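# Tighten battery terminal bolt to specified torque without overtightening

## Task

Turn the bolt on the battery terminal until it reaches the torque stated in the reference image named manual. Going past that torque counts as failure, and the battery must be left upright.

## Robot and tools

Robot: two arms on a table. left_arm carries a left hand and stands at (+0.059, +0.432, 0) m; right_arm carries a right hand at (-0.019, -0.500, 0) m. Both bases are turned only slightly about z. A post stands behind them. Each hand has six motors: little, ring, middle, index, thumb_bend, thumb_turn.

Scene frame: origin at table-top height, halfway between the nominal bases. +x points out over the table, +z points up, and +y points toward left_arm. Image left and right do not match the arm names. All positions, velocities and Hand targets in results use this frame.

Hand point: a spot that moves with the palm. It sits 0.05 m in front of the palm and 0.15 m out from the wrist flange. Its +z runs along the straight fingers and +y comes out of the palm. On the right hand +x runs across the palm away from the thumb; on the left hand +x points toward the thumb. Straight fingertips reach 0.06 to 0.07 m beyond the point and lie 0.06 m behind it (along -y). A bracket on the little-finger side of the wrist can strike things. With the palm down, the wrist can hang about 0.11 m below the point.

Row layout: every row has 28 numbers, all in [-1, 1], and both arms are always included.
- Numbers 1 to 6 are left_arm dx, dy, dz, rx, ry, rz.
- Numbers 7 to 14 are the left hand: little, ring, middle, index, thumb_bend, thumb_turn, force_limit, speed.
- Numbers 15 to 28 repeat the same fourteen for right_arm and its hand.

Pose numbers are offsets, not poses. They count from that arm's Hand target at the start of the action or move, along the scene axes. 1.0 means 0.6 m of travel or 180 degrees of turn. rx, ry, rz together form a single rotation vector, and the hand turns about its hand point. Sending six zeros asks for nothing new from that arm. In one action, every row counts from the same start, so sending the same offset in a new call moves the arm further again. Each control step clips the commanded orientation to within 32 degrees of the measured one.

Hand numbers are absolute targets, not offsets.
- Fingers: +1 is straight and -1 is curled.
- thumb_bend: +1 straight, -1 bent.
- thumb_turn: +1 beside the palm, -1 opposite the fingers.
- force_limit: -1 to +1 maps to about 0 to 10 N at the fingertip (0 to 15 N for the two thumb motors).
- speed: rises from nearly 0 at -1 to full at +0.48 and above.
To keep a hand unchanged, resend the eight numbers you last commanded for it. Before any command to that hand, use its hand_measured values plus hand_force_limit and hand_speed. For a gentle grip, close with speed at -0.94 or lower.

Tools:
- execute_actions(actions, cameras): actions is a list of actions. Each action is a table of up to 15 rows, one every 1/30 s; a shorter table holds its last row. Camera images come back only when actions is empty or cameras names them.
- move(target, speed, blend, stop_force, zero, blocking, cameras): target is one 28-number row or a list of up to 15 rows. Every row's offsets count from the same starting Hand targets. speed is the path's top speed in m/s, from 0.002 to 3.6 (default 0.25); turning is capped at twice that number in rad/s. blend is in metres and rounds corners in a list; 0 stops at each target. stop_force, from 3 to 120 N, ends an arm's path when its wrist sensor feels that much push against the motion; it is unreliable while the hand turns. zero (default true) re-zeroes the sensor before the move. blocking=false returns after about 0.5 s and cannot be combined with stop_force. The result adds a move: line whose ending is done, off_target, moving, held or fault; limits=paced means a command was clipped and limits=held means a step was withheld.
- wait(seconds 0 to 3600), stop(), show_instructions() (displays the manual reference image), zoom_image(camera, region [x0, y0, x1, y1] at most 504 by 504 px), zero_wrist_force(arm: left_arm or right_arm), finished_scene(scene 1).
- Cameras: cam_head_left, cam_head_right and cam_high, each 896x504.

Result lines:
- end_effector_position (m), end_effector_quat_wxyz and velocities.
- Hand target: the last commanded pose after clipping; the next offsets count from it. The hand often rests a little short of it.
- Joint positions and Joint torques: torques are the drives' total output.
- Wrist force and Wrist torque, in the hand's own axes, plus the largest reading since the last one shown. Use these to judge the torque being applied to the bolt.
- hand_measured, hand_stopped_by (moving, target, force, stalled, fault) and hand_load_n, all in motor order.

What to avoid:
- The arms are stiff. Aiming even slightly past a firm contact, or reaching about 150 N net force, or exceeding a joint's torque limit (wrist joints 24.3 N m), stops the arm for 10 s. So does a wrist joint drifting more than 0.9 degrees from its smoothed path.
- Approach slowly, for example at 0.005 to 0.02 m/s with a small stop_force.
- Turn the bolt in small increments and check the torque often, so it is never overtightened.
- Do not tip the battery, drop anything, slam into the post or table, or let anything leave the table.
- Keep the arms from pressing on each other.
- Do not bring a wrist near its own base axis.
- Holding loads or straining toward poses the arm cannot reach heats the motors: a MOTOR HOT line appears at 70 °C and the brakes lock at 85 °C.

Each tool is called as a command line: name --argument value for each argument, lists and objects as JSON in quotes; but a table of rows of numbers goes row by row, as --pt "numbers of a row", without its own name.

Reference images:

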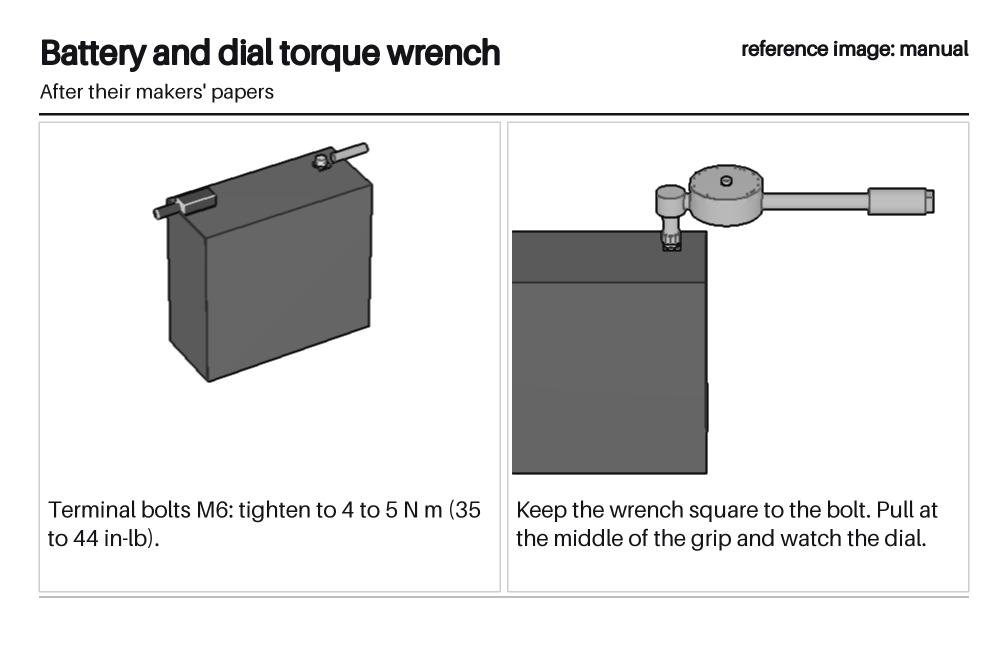

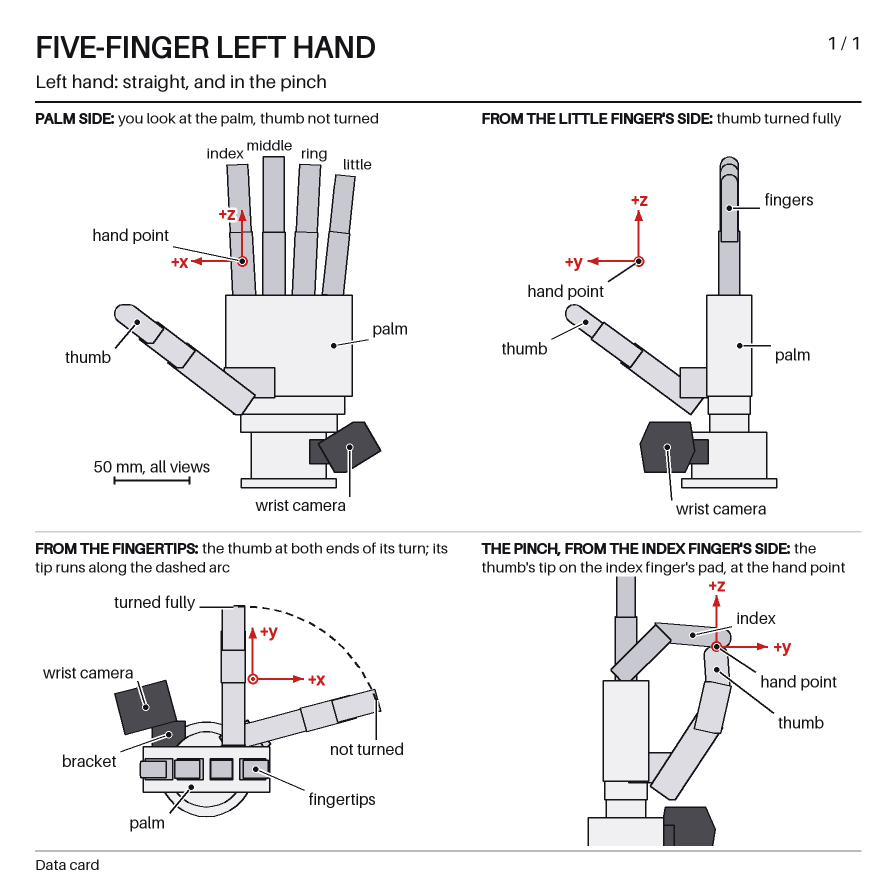

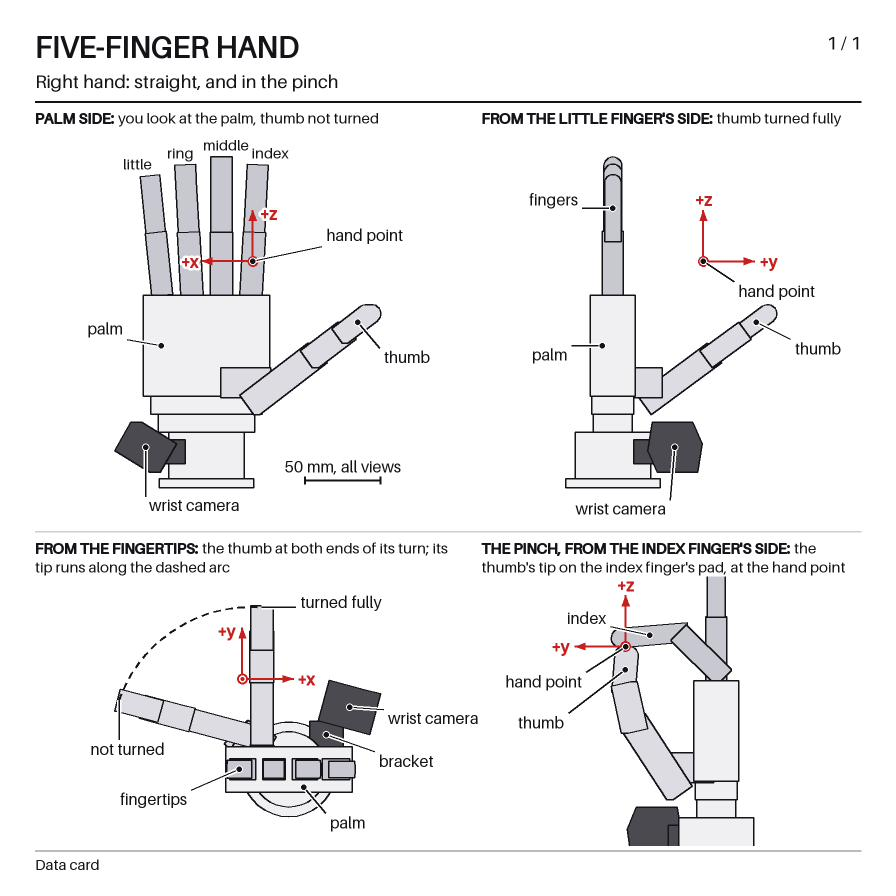

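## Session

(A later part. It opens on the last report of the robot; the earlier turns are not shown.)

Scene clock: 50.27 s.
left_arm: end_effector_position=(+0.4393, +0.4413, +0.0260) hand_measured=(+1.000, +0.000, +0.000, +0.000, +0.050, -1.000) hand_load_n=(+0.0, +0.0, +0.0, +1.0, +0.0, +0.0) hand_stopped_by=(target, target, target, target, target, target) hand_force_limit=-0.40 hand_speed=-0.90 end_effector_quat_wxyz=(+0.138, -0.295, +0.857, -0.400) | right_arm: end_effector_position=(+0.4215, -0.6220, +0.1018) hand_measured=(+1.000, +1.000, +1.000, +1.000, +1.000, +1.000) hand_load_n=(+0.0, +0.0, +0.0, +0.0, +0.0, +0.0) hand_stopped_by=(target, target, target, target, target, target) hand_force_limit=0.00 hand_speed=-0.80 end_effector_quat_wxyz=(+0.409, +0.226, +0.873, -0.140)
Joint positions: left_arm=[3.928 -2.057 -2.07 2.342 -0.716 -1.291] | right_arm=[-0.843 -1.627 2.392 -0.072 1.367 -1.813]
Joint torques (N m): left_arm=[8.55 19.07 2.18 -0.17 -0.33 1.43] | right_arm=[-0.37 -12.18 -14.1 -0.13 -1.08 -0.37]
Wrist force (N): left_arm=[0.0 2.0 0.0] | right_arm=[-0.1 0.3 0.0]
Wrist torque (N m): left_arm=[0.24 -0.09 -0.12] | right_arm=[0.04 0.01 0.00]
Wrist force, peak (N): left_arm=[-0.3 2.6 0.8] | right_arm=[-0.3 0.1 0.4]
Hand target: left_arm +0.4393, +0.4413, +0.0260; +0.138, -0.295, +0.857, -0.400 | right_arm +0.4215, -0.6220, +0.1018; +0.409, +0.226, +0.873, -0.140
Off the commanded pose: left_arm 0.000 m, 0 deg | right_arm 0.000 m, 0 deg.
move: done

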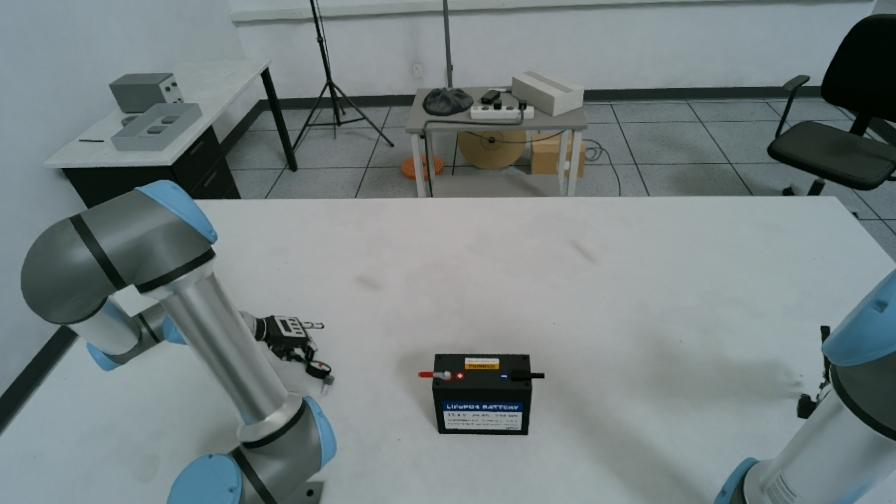

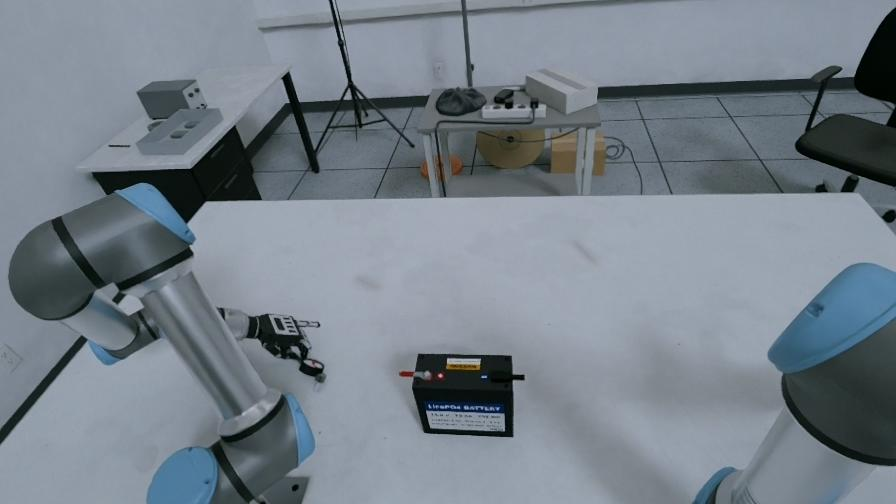

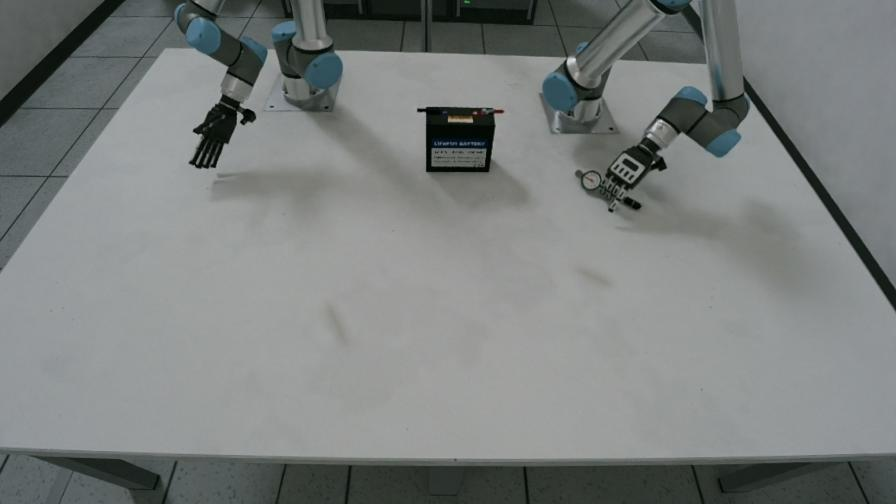

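move --target '[0, 0, 0, 0, 0, 0, 1, 0.05, -0.2, -0.2, 0.05, -1, -0.2, -0.92, 0, 0, 0, 0, 0, 0, 1, 1, 1, 1, 1, 1, 0, -0.8]' --cameras '["all"]'

zoom_image --camera "cam_high" --region '[560, 140, 650, 230]'

zoom_image --camera "cam_head_left" --region '[270, 310, 350, 400]'

Scene clock: 53.33 s.
left_arm: end_effector_position=(+0.4393, +0.4413, +0.0260) hand_measured=(+1.000, +0.050, -0.200, -0.066, +0.050, -1.000) hand_load_n=(+0.0, +0.0, +1.5, +0.0, +0.0, +0.0) hand_stopped_by=(target, target, target, force, target, target) hand_force_limit=-0.20 hand_speed=-0.92 end_effector_quat_wxyz=(+0.138, -0.295, +0.857, -0.400) | right_arm: end_effector_position=(+0.4215, -0.6220, +0.1018) hand_measured=(+1.000, +1.000, +1.000, +1.000, +1.000, +1.000) hand_load_n=(+0.0, +0.0, +0.0, +0.0, +0.0, +0.0) hand_stopped_by=(target, target, target, target, target, target) hand_force_limit=0.00 hand_speed=-0.80 end_effector_quat_wxyz=(+0.409, +0.226, +0.873, -0.140)
Joint positions: left_arm=[3.928 -2.057 -2.07 2.342 -0.716 -1.291] | right_arm=[-0.843 -1.627 2.392 -0.072 1.367 -1.813]
Joint torques (N m): left_arm=[6.97 19.75 2.75 -0.57 0.4 1.48] | right_arm=[0.03 -12.38 -11.74 -0.17 -1.31 -0.48]
Wrist force (N): left_arm=[-0.1 1.7 0.2] | right_arm=[0.0 0.3 0.1]
Wrist torque (N m): left_arm=[0.22 -0.05 -0.12] | right_arm=[0.03 0.02 0.01]
Wrist force, peak (N): left_arm=[0.0 2.6 0.2] | right_arm=[0.0 0.5 0.2]
Hand target: left_arm +0.4393, +0.4413, +0.0260; +0.138, -0.295, +0.857, -0.400 | right_arm +0.4215, -0.6220, +0.1018; +0.409, +0.226, +0.873, -0.140
Off the commanded pose: left_arm 0.000 m, 0 deg | right_arm 0.000 m, 0 deg.
move: done

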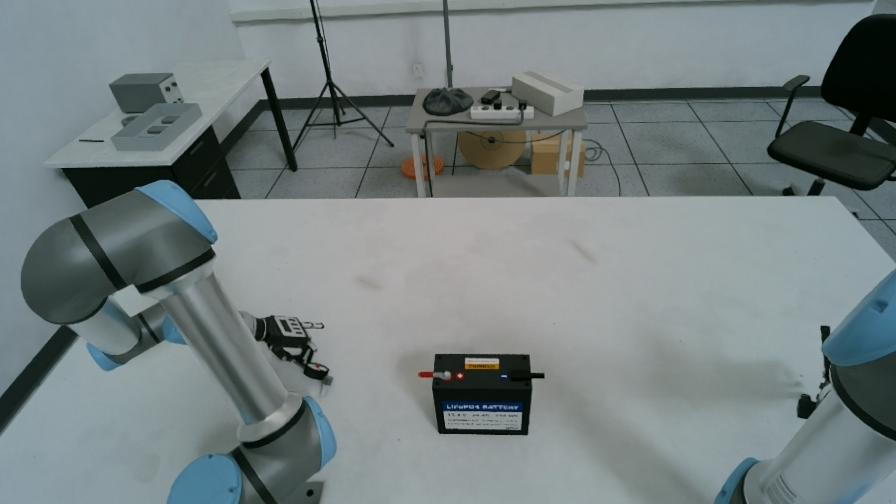

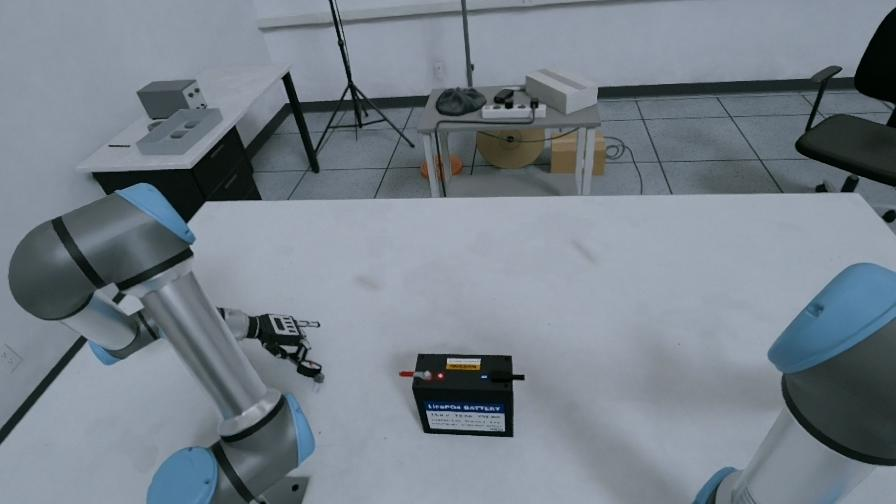

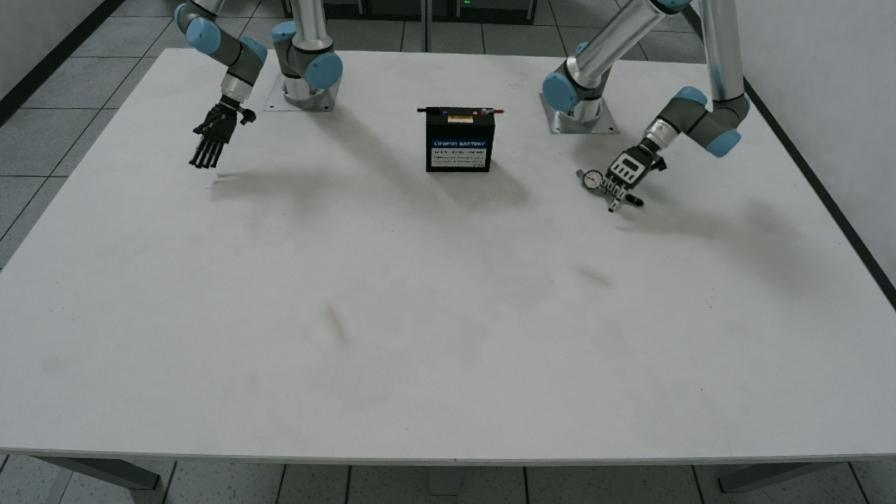

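Scaled by 5.600 from the camera's image (finer frame: 1280x720).

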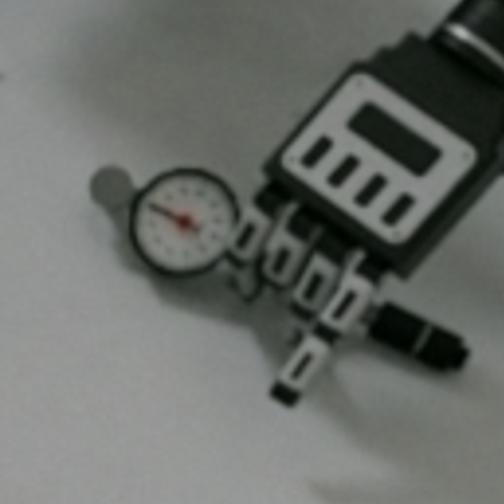

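Scaled by 5.600 from the camera's image (finer frame: 1280x720).

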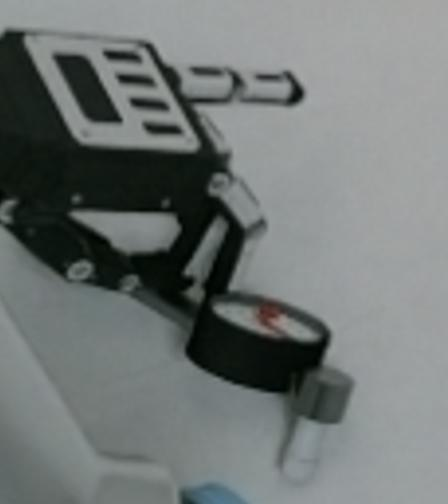

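move --target '[0, 0, 0, 0, 0, 0, 1, 0.05, -0.25, -0.25, 0.0, -1, 0.0, -0.92, 0, 0, 0, 0, 0, 0, 1, 1, 1, 1, 1, 1, 0, -0.8]' --cameras '["all"]'

zoom_image --camera "cam_head_left" --region '[280, 330, 340, 400]'

zoom_image --camera "cam_high" --region '[570, 150, 650, 220]'

Scene clock: 54.70 s.
left_arm: end_effector_position=(+0.4393, +0.4413, +0.0260) hand_measured=(+1.000, +0.050, -0.236, -0.244, +0.004, -1.000) hand_load_n=(+0.0, +0.0, +5.5, +5.5, +5.0, +0.5) hand_stopped_by=(target, target, force, force, target, target) hand_force_limit=0.00 hand_speed=-0.92 end_effector_quat_wxyz=(+0.138, -0.295, +0.857, -0.400) | right_arm: end_effector_position=(+0.4215, -0.6220, +0.1018) hand_measured=(+1.000, +1.000, +1.000, +1.000, +1.000, +1.000) hand_load_n=(+0.0, +0.0, +0.0, +0.0, -0.5, +0.0) hand_stopped_by=(target, target, target, target, target, target) hand_force_limit=0.00 hand_speed=-0.80 end_effector_quat_wxyz=(+0.409, +0.226, +0.873, -0.140)
Joint positions: left_arm=[3.928 -2.057 -2.07 2.342 -0.716 -1.291] | right_arm=[-0.843 -1.627 2.392 -0.072 1.367 -1.813]
Joint torques (N m): left_arm=[6.22 19.92 2.74 -0.63 0.74 1.38] | right_arm=[0.95 -12.43 -13.47 0.01 -1.1 -0.39]
Wrist force (N): left_arm=[0.1 1.5 0.1] | right_arm=[-0.2 0.2 0.0]
Wrist torque (N m): left_arm=[0.20 -0.10 -0.11] | right_arm=[0.03 0.04 -0.01]
Wrist force, peak (N): left_arm=[0.2 1.9 -0.1] | right_arm=[-0.2 0.3 0.5]
Hand target: left_arm +0.4393, +0.4413, +0.0260; +0.138, -0.295, +0.857, -0.400 | right_arm +0.4215, -0.6220, +0.1018; +0.409, +0.226, +0.873, -0.140
Off the commanded pose: left_arm 0.000 m, 0 deg | right_arm 0.000 m, 0 deg.
move: done

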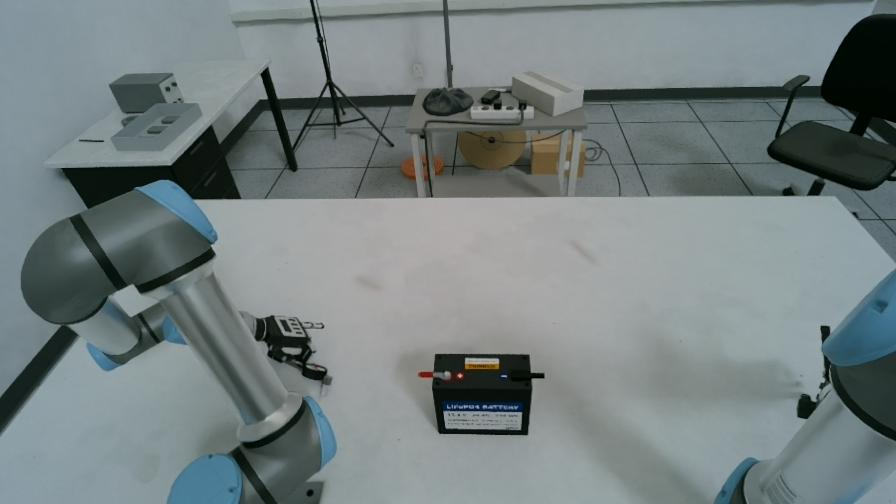

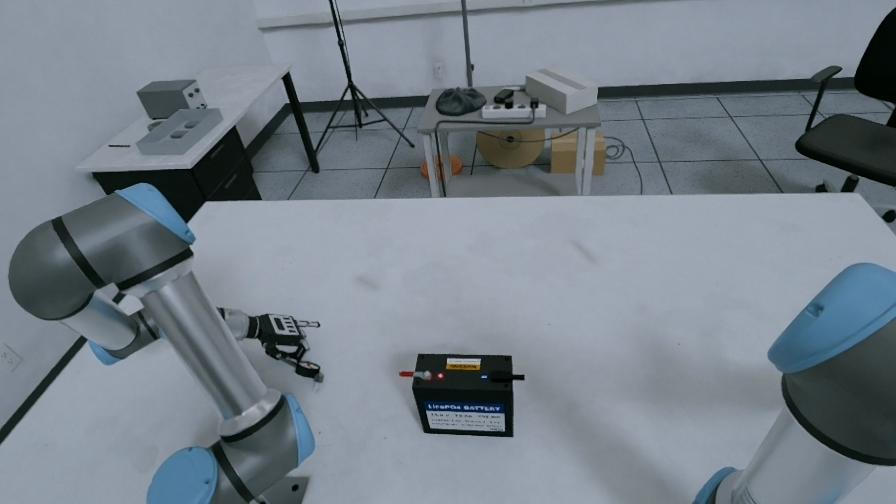

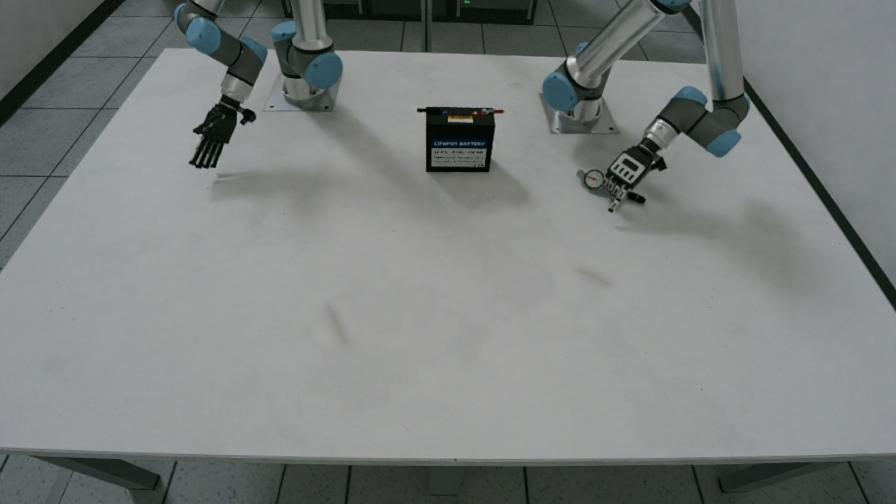

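Scaled by 7.200 from the camera's image (finer frame: 1280x720).

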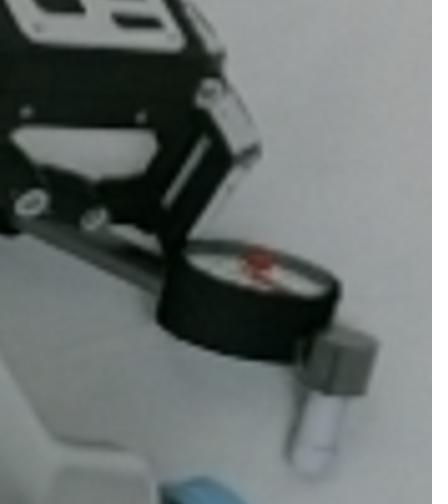

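Scaled by 6.300 from the camera's image (finer frame: 1280x720).

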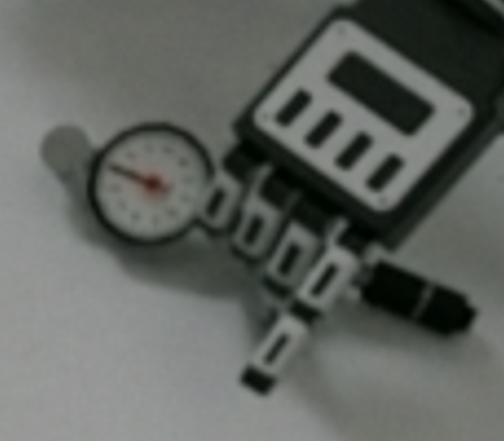

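move --target '[0, 0, 0, 0, 0, 0, 1, 0.5, 0.5, 0.5, 0.5, -1, 0.0, -0.6, 0, 0, 0, 0, 0, 0, 1, 1, 1, 1, 1, 1, 0, -0.8]' --cameras '["all"]'

zoom_image --camera "cam_head_left" --region '[270, 320, 340, 400]'

zoom_image --camera "cam_high" --region '[570, 150, 650, 220]'

zoom_image --camera "cam_head_right" --region '[260, 320, 330, 400]'

Scene clock: 56.57 s.
left_arm: end_effector_position=(+0.4393, +0.4413, +0.0260) hand_measured=(+1.000, +0.500, +0.500, +0.500, +0.500, -1.000) hand_load_n=(+0.0, +0.0, +0.0, +0.0, -1.0, -0.5) hand_stopped_by=(target, target, target, target, target, target) hand_force_limit=0.00 hand_speed=-0.60 end_effector_quat_wxyz=(+0.138, -0.295, +0.857, -0.400) | right_arm: end_effector_position=(+0.4215, -0.6220, +0.1018) hand_measured=(+1.000, +1.000, +1.000, +1.000, +1.000, +1.000) hand_load_n=(+0.0, +0.0, +0.0, +0.0, +0.0, +0.0) hand_stopped_by=(target, target, target, target, target, target) hand_force_limit=0.00 hand_speed=-0.80 end_effector_quat_wxyz=(+0.409, +0.226, +0.873, -0.140)
Joint positions: left_arm=[3.928 -2.057 -2.07 2.342 -0.716 -1.291] | right_arm=[-0.843 -1.627 2.392 -0.072 1.367 -1.813]
Joint torques (N m): left_arm=[5.28 20.74 3.13 -0.82 1.1 1.34] | right_arm=[-0.53 -12.17 -13.04 -0.07 -1.3 -0.32]
Wrist force (N): left_arm=[-0.2 1.0 -0.4] | right_arm=[0.0 0.2 0.1]
Wrist torque (N m): left_arm=[0.20 -0.08 -0.10] | right_arm=[0.01 0.01 0.00]
Wrist force, peak (N): left_arm=[-0.9 -6.0 -2.0] | right_arm=[0.0 0.4 0.4]
Hand target: left_arm +0.4393, +0.4413, +0.0260; +0.138, -0.295, +0.857, -0.400 | right_arm +0.4215, -0.6220, +0.1018; +0.409, +0.226, +0.873, -0.140
Off the commanded pose: left_arm 0.000 m, 0 deg | right_arm 0.000 m, 0 deg.
move: done

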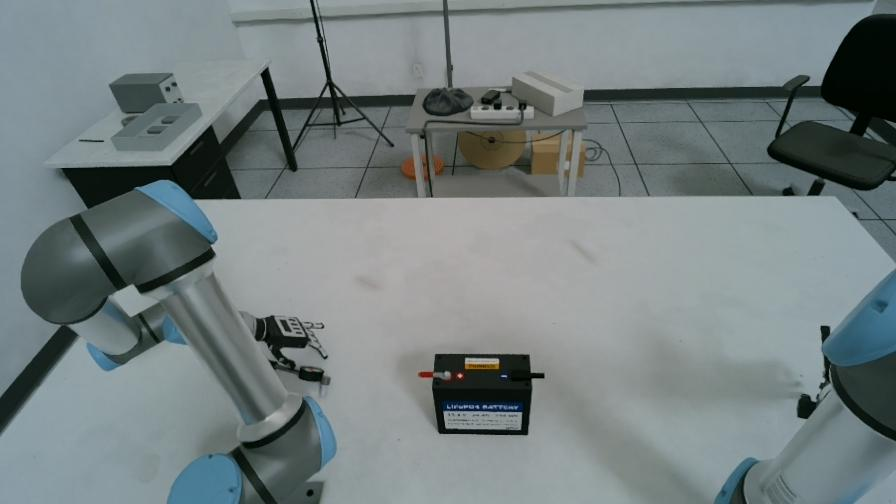

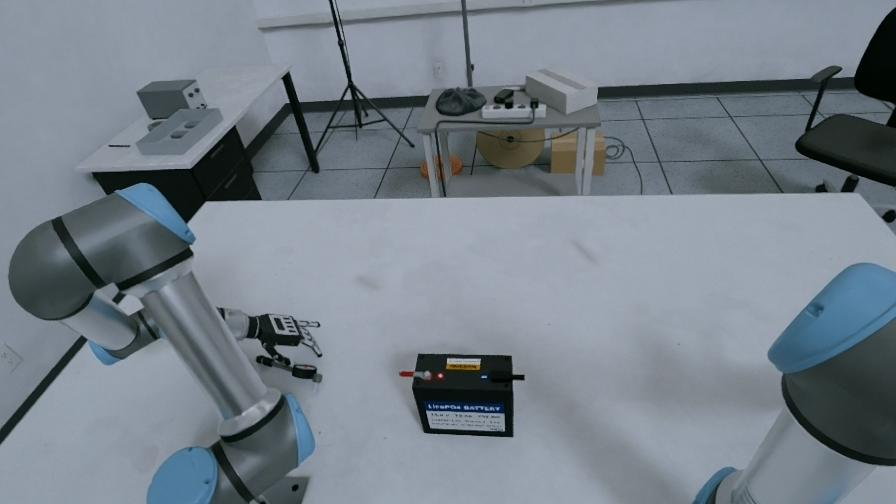

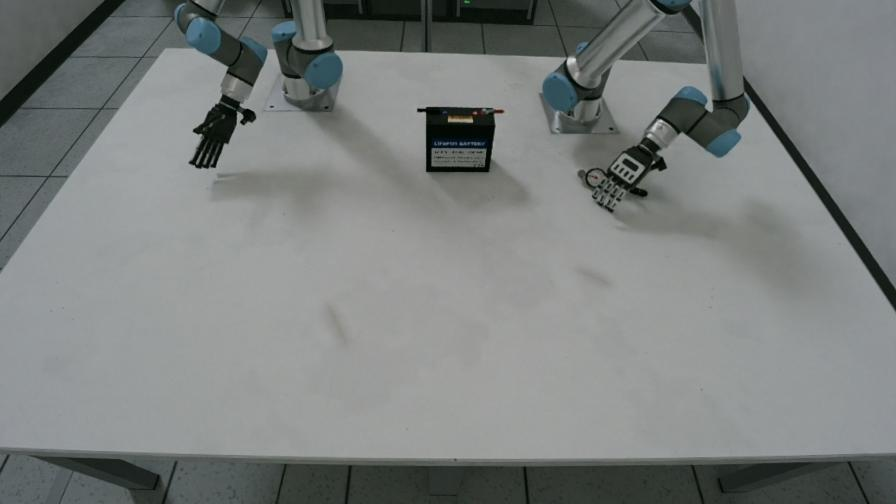

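Scaled by 6.300 from the camera's image (finer frame: 1280x720).

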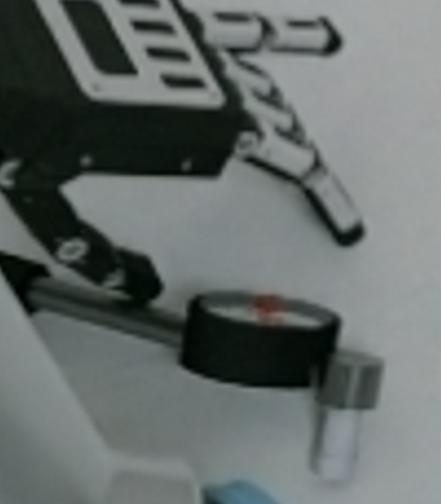

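Scaled by 6.300 from the camera's image (finer frame: 1280x720).

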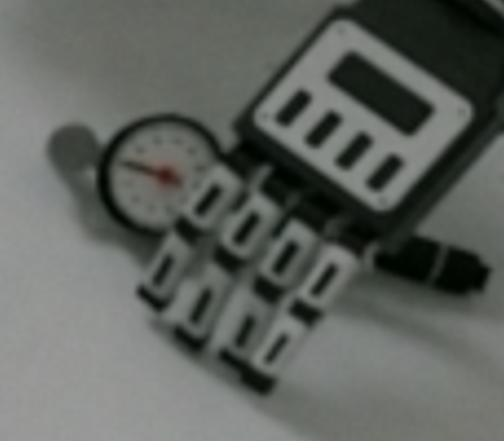

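Scaled by 6.300 from the camera's image (finer frame: 1280x720).

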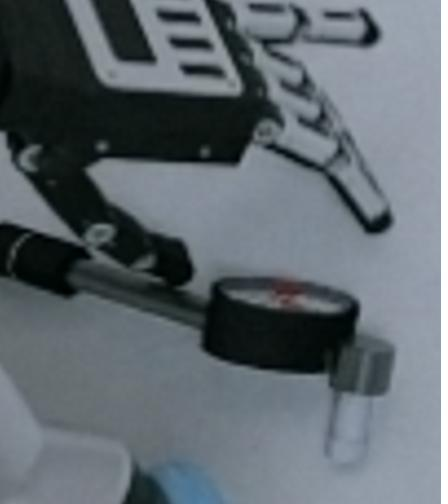

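move --target '[0, 0, 0.1, 0, 0, 0, 1, 0.5, 0.5, 0.5, 0.5, -1, 0.0, -0.6, 0, 0, 0, 0, 0, 0, 1, 1, 1, 1, 1, 1, 0, -0.8]' --cameras '["all"]' --speed 0.05

zoom_image --camera "cam_head_left" --region '[250, 310, 340, 400]'

zoom_image --camera "cam_high" --region '[570, 140, 660, 230]'

zoom_image --camera "cam_head_right" --region '[240, 310, 330, 400]'

Scene clock: 58.60 s.
left_arm: end_effector_position=(+0.4394, +0.4412, +0.0859) hand_measured=(+1.000, +0.500, +0.500, +0.500, +0.500, -1.000) hand_load_n=(+0.0, +0.0, +0.0, +0.0, +0.0, +0.0) hand_stopped_by=(target, target, target, target, target, target) hand_force_limit=0.00 hand_speed=-0.60 end_effector_quat_wxyz=(+0.138, -0.295, +0.857, -0.400) | right_arm: end_effector_position=(+0.4215, -0.6220, +0.1018) hand_measured=(+1.000, +1.000, +1.000, +1.000, +1.000, +1.000) hand_load_n=(+0.0, +0.0, +0.0, +0.0, +0.0, +0.0) hand_stopped_by=(target, target, target, target, target, target) hand_force_limit=0.00 hand_speed=-0.80 end_effector_quat_wxyz=(+0.409, +0.226, +0.873, -0.140)
Joint positions: left_arm=[3.928 -1.931 -2.038 2.185 -0.716 -1.291] | right_arm=[-0.843 -1.627 2.392 -0.072 1.367 -1.813]
Joint torques (N m): left_arm=[11.95 33.25 20.01 -5.02 1.75 1.47] | right_arm=[0.39 -12.73 -13.9 -0.07 -1.13 -0.27]
Wrist force (N): left_arm=[0.4 2.2 -0.5] | right_arm=[0.0 0.2 0.3]
Wrist torque (N m): left_arm=[0.27 -0.13 -0.10] | right_arm=[0.02 0.01 0.01]
Wrist force, peak (N): left_arm=[0.4 2.2 -1.1] | right_arm=[-0.4 0.0 0.3]
Hand target: left_arm +0.4393, +0.4413, +0.0860; +0.138, -0.295, +0.857, -0.400 | right_arm +0.4215, -0.6220, +0.1018; +0.409, +0.226, +0.873, -0.140
Off the commanded pose: left_arm 0.000 m, 0 deg | right_arm 0.000 m, 0 deg.
move: done

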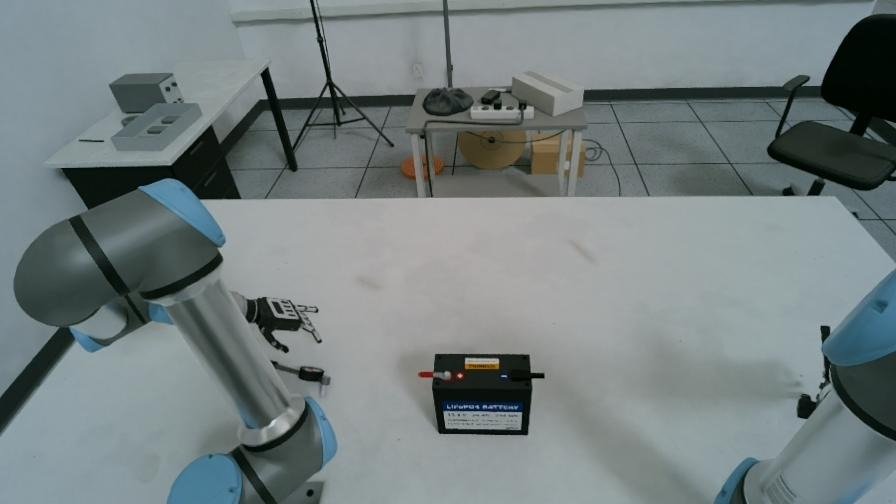

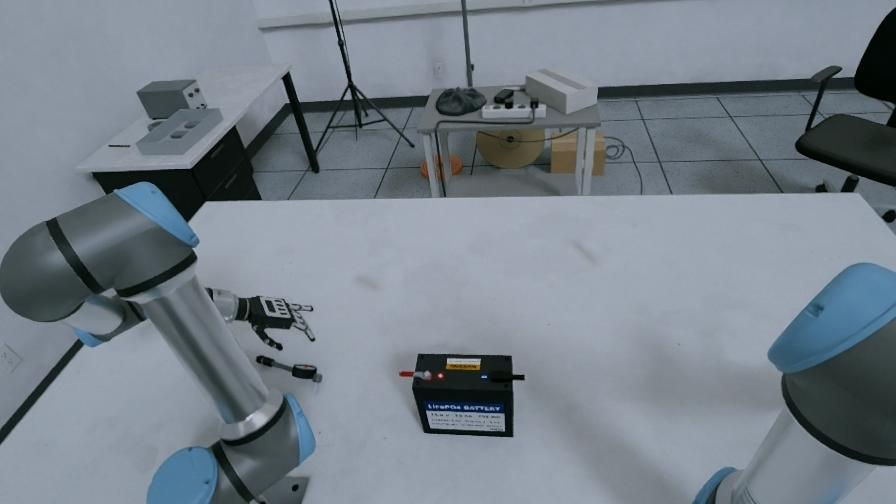

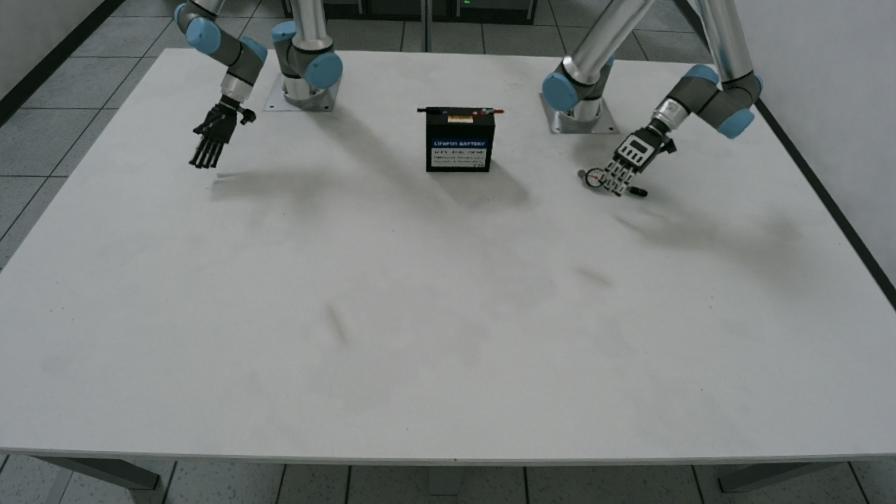

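Scaled by 5.600 from the camera's image (finer frame: 1280x720).

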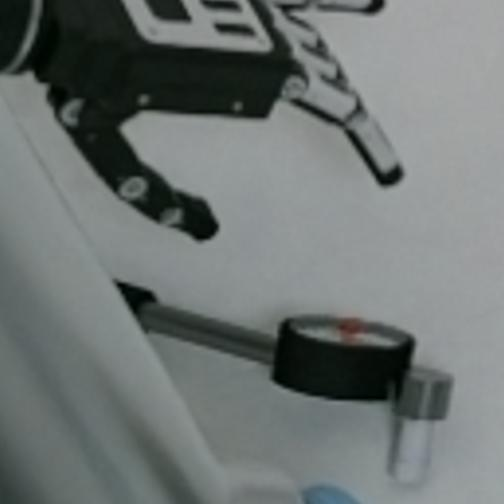

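Scaled by 5.600 from the camera's image (finer frame: 1280x720).

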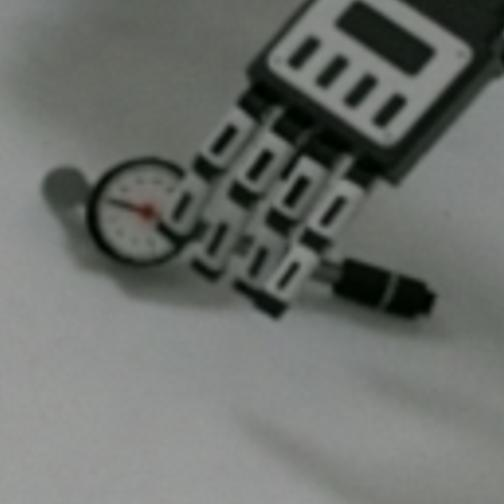

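Scaled by 5.600 from the camera's image (finer frame: 1280x720).

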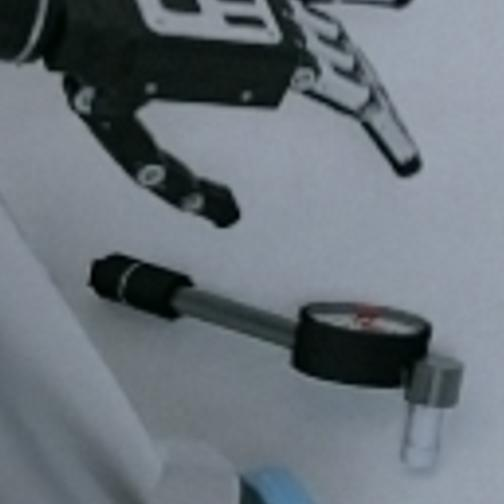

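move --target '[-0.048, 0.0222, 0.0567, -0.0327, -0.0455, 0.1829, 1, 1, 0.5, 0.5, 0.3, -1, 0.0, -0.2, 0, 0, 0, 0, 0, 0, 1, 1, 1, 1, 1, 1, 0, -0.8]' --cameras '["all"]' --speed 0.1

zoom_image --camera "cam_head_left" --region '[230, 270, 340, 400]'

zoom_image --camera "cam_high" --region '[570, 120, 660, 210]'

zoom_image --camera "cam_head_right" --region '[220, 270, 330, 400]'

Scene clock: 64.60 s.
left_arm: end_effector_position=(+0.4106, +0.4546, +0.1200) hand_measured=(+1.000, +1.000, +0.500, +0.500, +0.300, -1.000) hand_load_n=(-0.5, +0.0, +0.0, +0.0, +0.0, +0.0) hand_stopped_by=(target, target, target, target, target, target) hand_force_limit=0.00 hand_speed=-0.20 end_effector_quat_wxyz=(+0.290, -0.503, +0.705, -0.408) | right_arm: end_effector_position=(+0.4215, -0.6220, +0.1018) hand_measured=(+1.000, +1.000, +1.000, +1.000, +1.000, +1.000) hand_load_n=(+0.0, +0.0, +0.0, +0.0, +0.0, +0.0) hand_stopped_by=(target, target, target, target, target, target) hand_force_limit=0.00 hand_speed=-0.80 end_effector_quat_wxyz=(+0.409, +0.226, +0.873, -0.140)
Joint positions: left_arm=[4.29 -1.575 -2.38 2.438 -0.524 -1.633] | right_arm=[-0.843 -1.627 2.392 -0.072 1.367 -1.813]
Joint torques (N m): left_arm=[11.02 19.47 3.86 0.47 4.69 -1.61] | right_arm=[1.78 -12.7 -13.96 -0.25 -1.32 -0.56]
Wrist force (N): left_arm=[0.0 2.3 -1.1] | right_arm=[0.0 0.5 0.1]
Wrist torque (N m): left_arm=[0.32 -0.09 -0.01] | right_arm=[0.07 0.01 0.02]
Wrist force, peak (N): left_arm=[-0.1 2.6 -1.3] | right_arm=[0.2 0.0 0.5]
Hand target: left_arm +0.4105, +0.4546, +0.1200; +0.290, -0.503, +0.705, -0.408 | right_arm +0.4215, -0.6220, +0.1018; +0.409, +0.226, +0.873, -0.140
Off the commanded pose: left_arm 0.000 m, 0 deg | right_arm 0.000 m, 0 deg.
move: done

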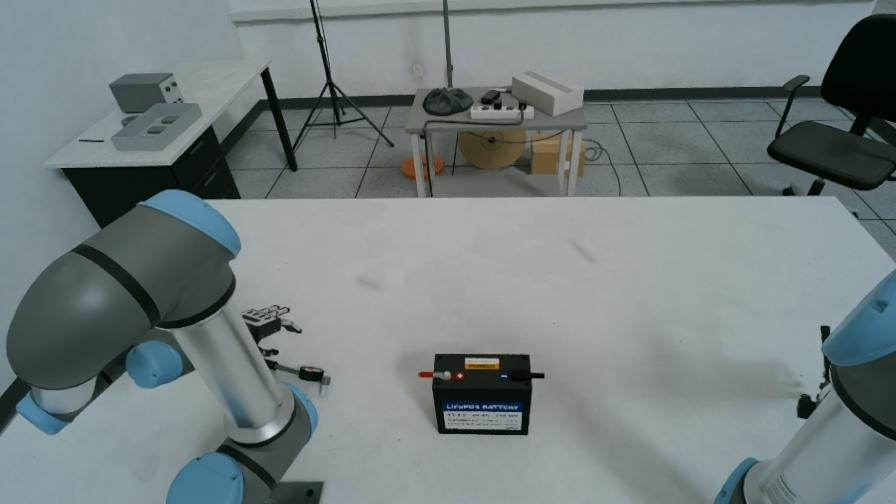

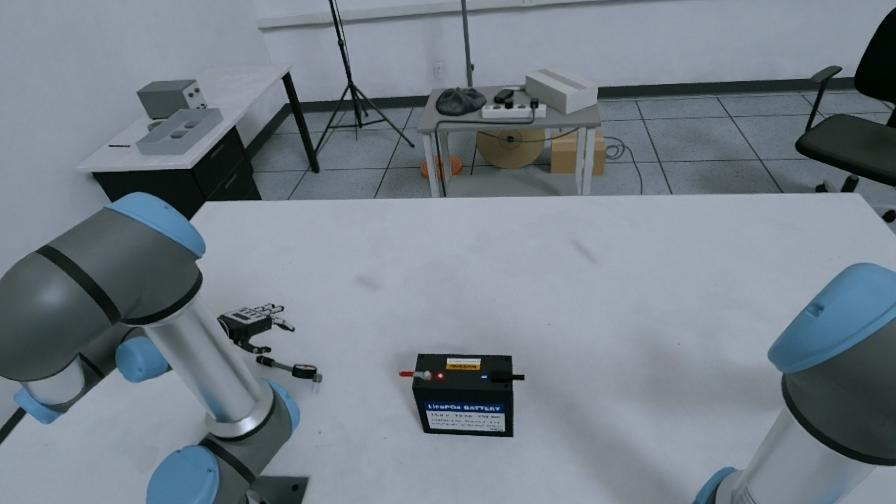

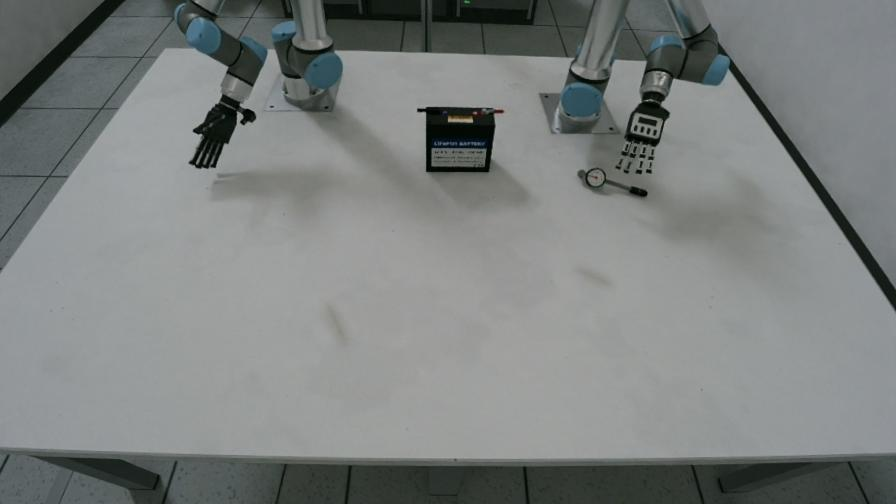

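Scaled by 3.877 from the camera's image (finer frame: 1280x720).

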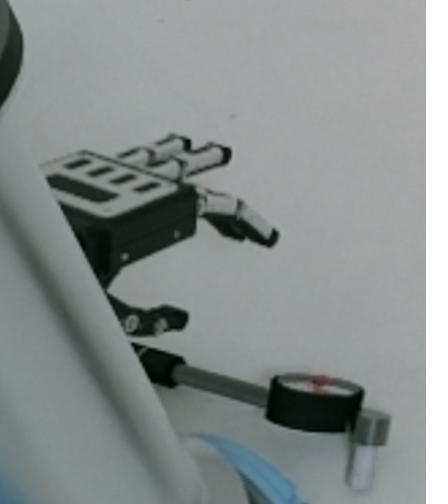

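Scaled by 5.600 from the camera's image (finer frame: 1280x720).

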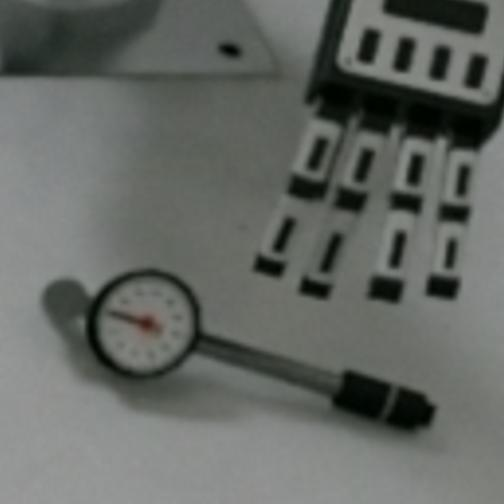

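Scaled by 3.877 from the camera's image (finer frame: 1280x720).

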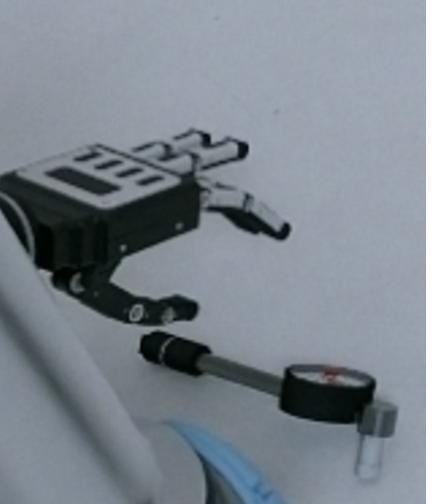

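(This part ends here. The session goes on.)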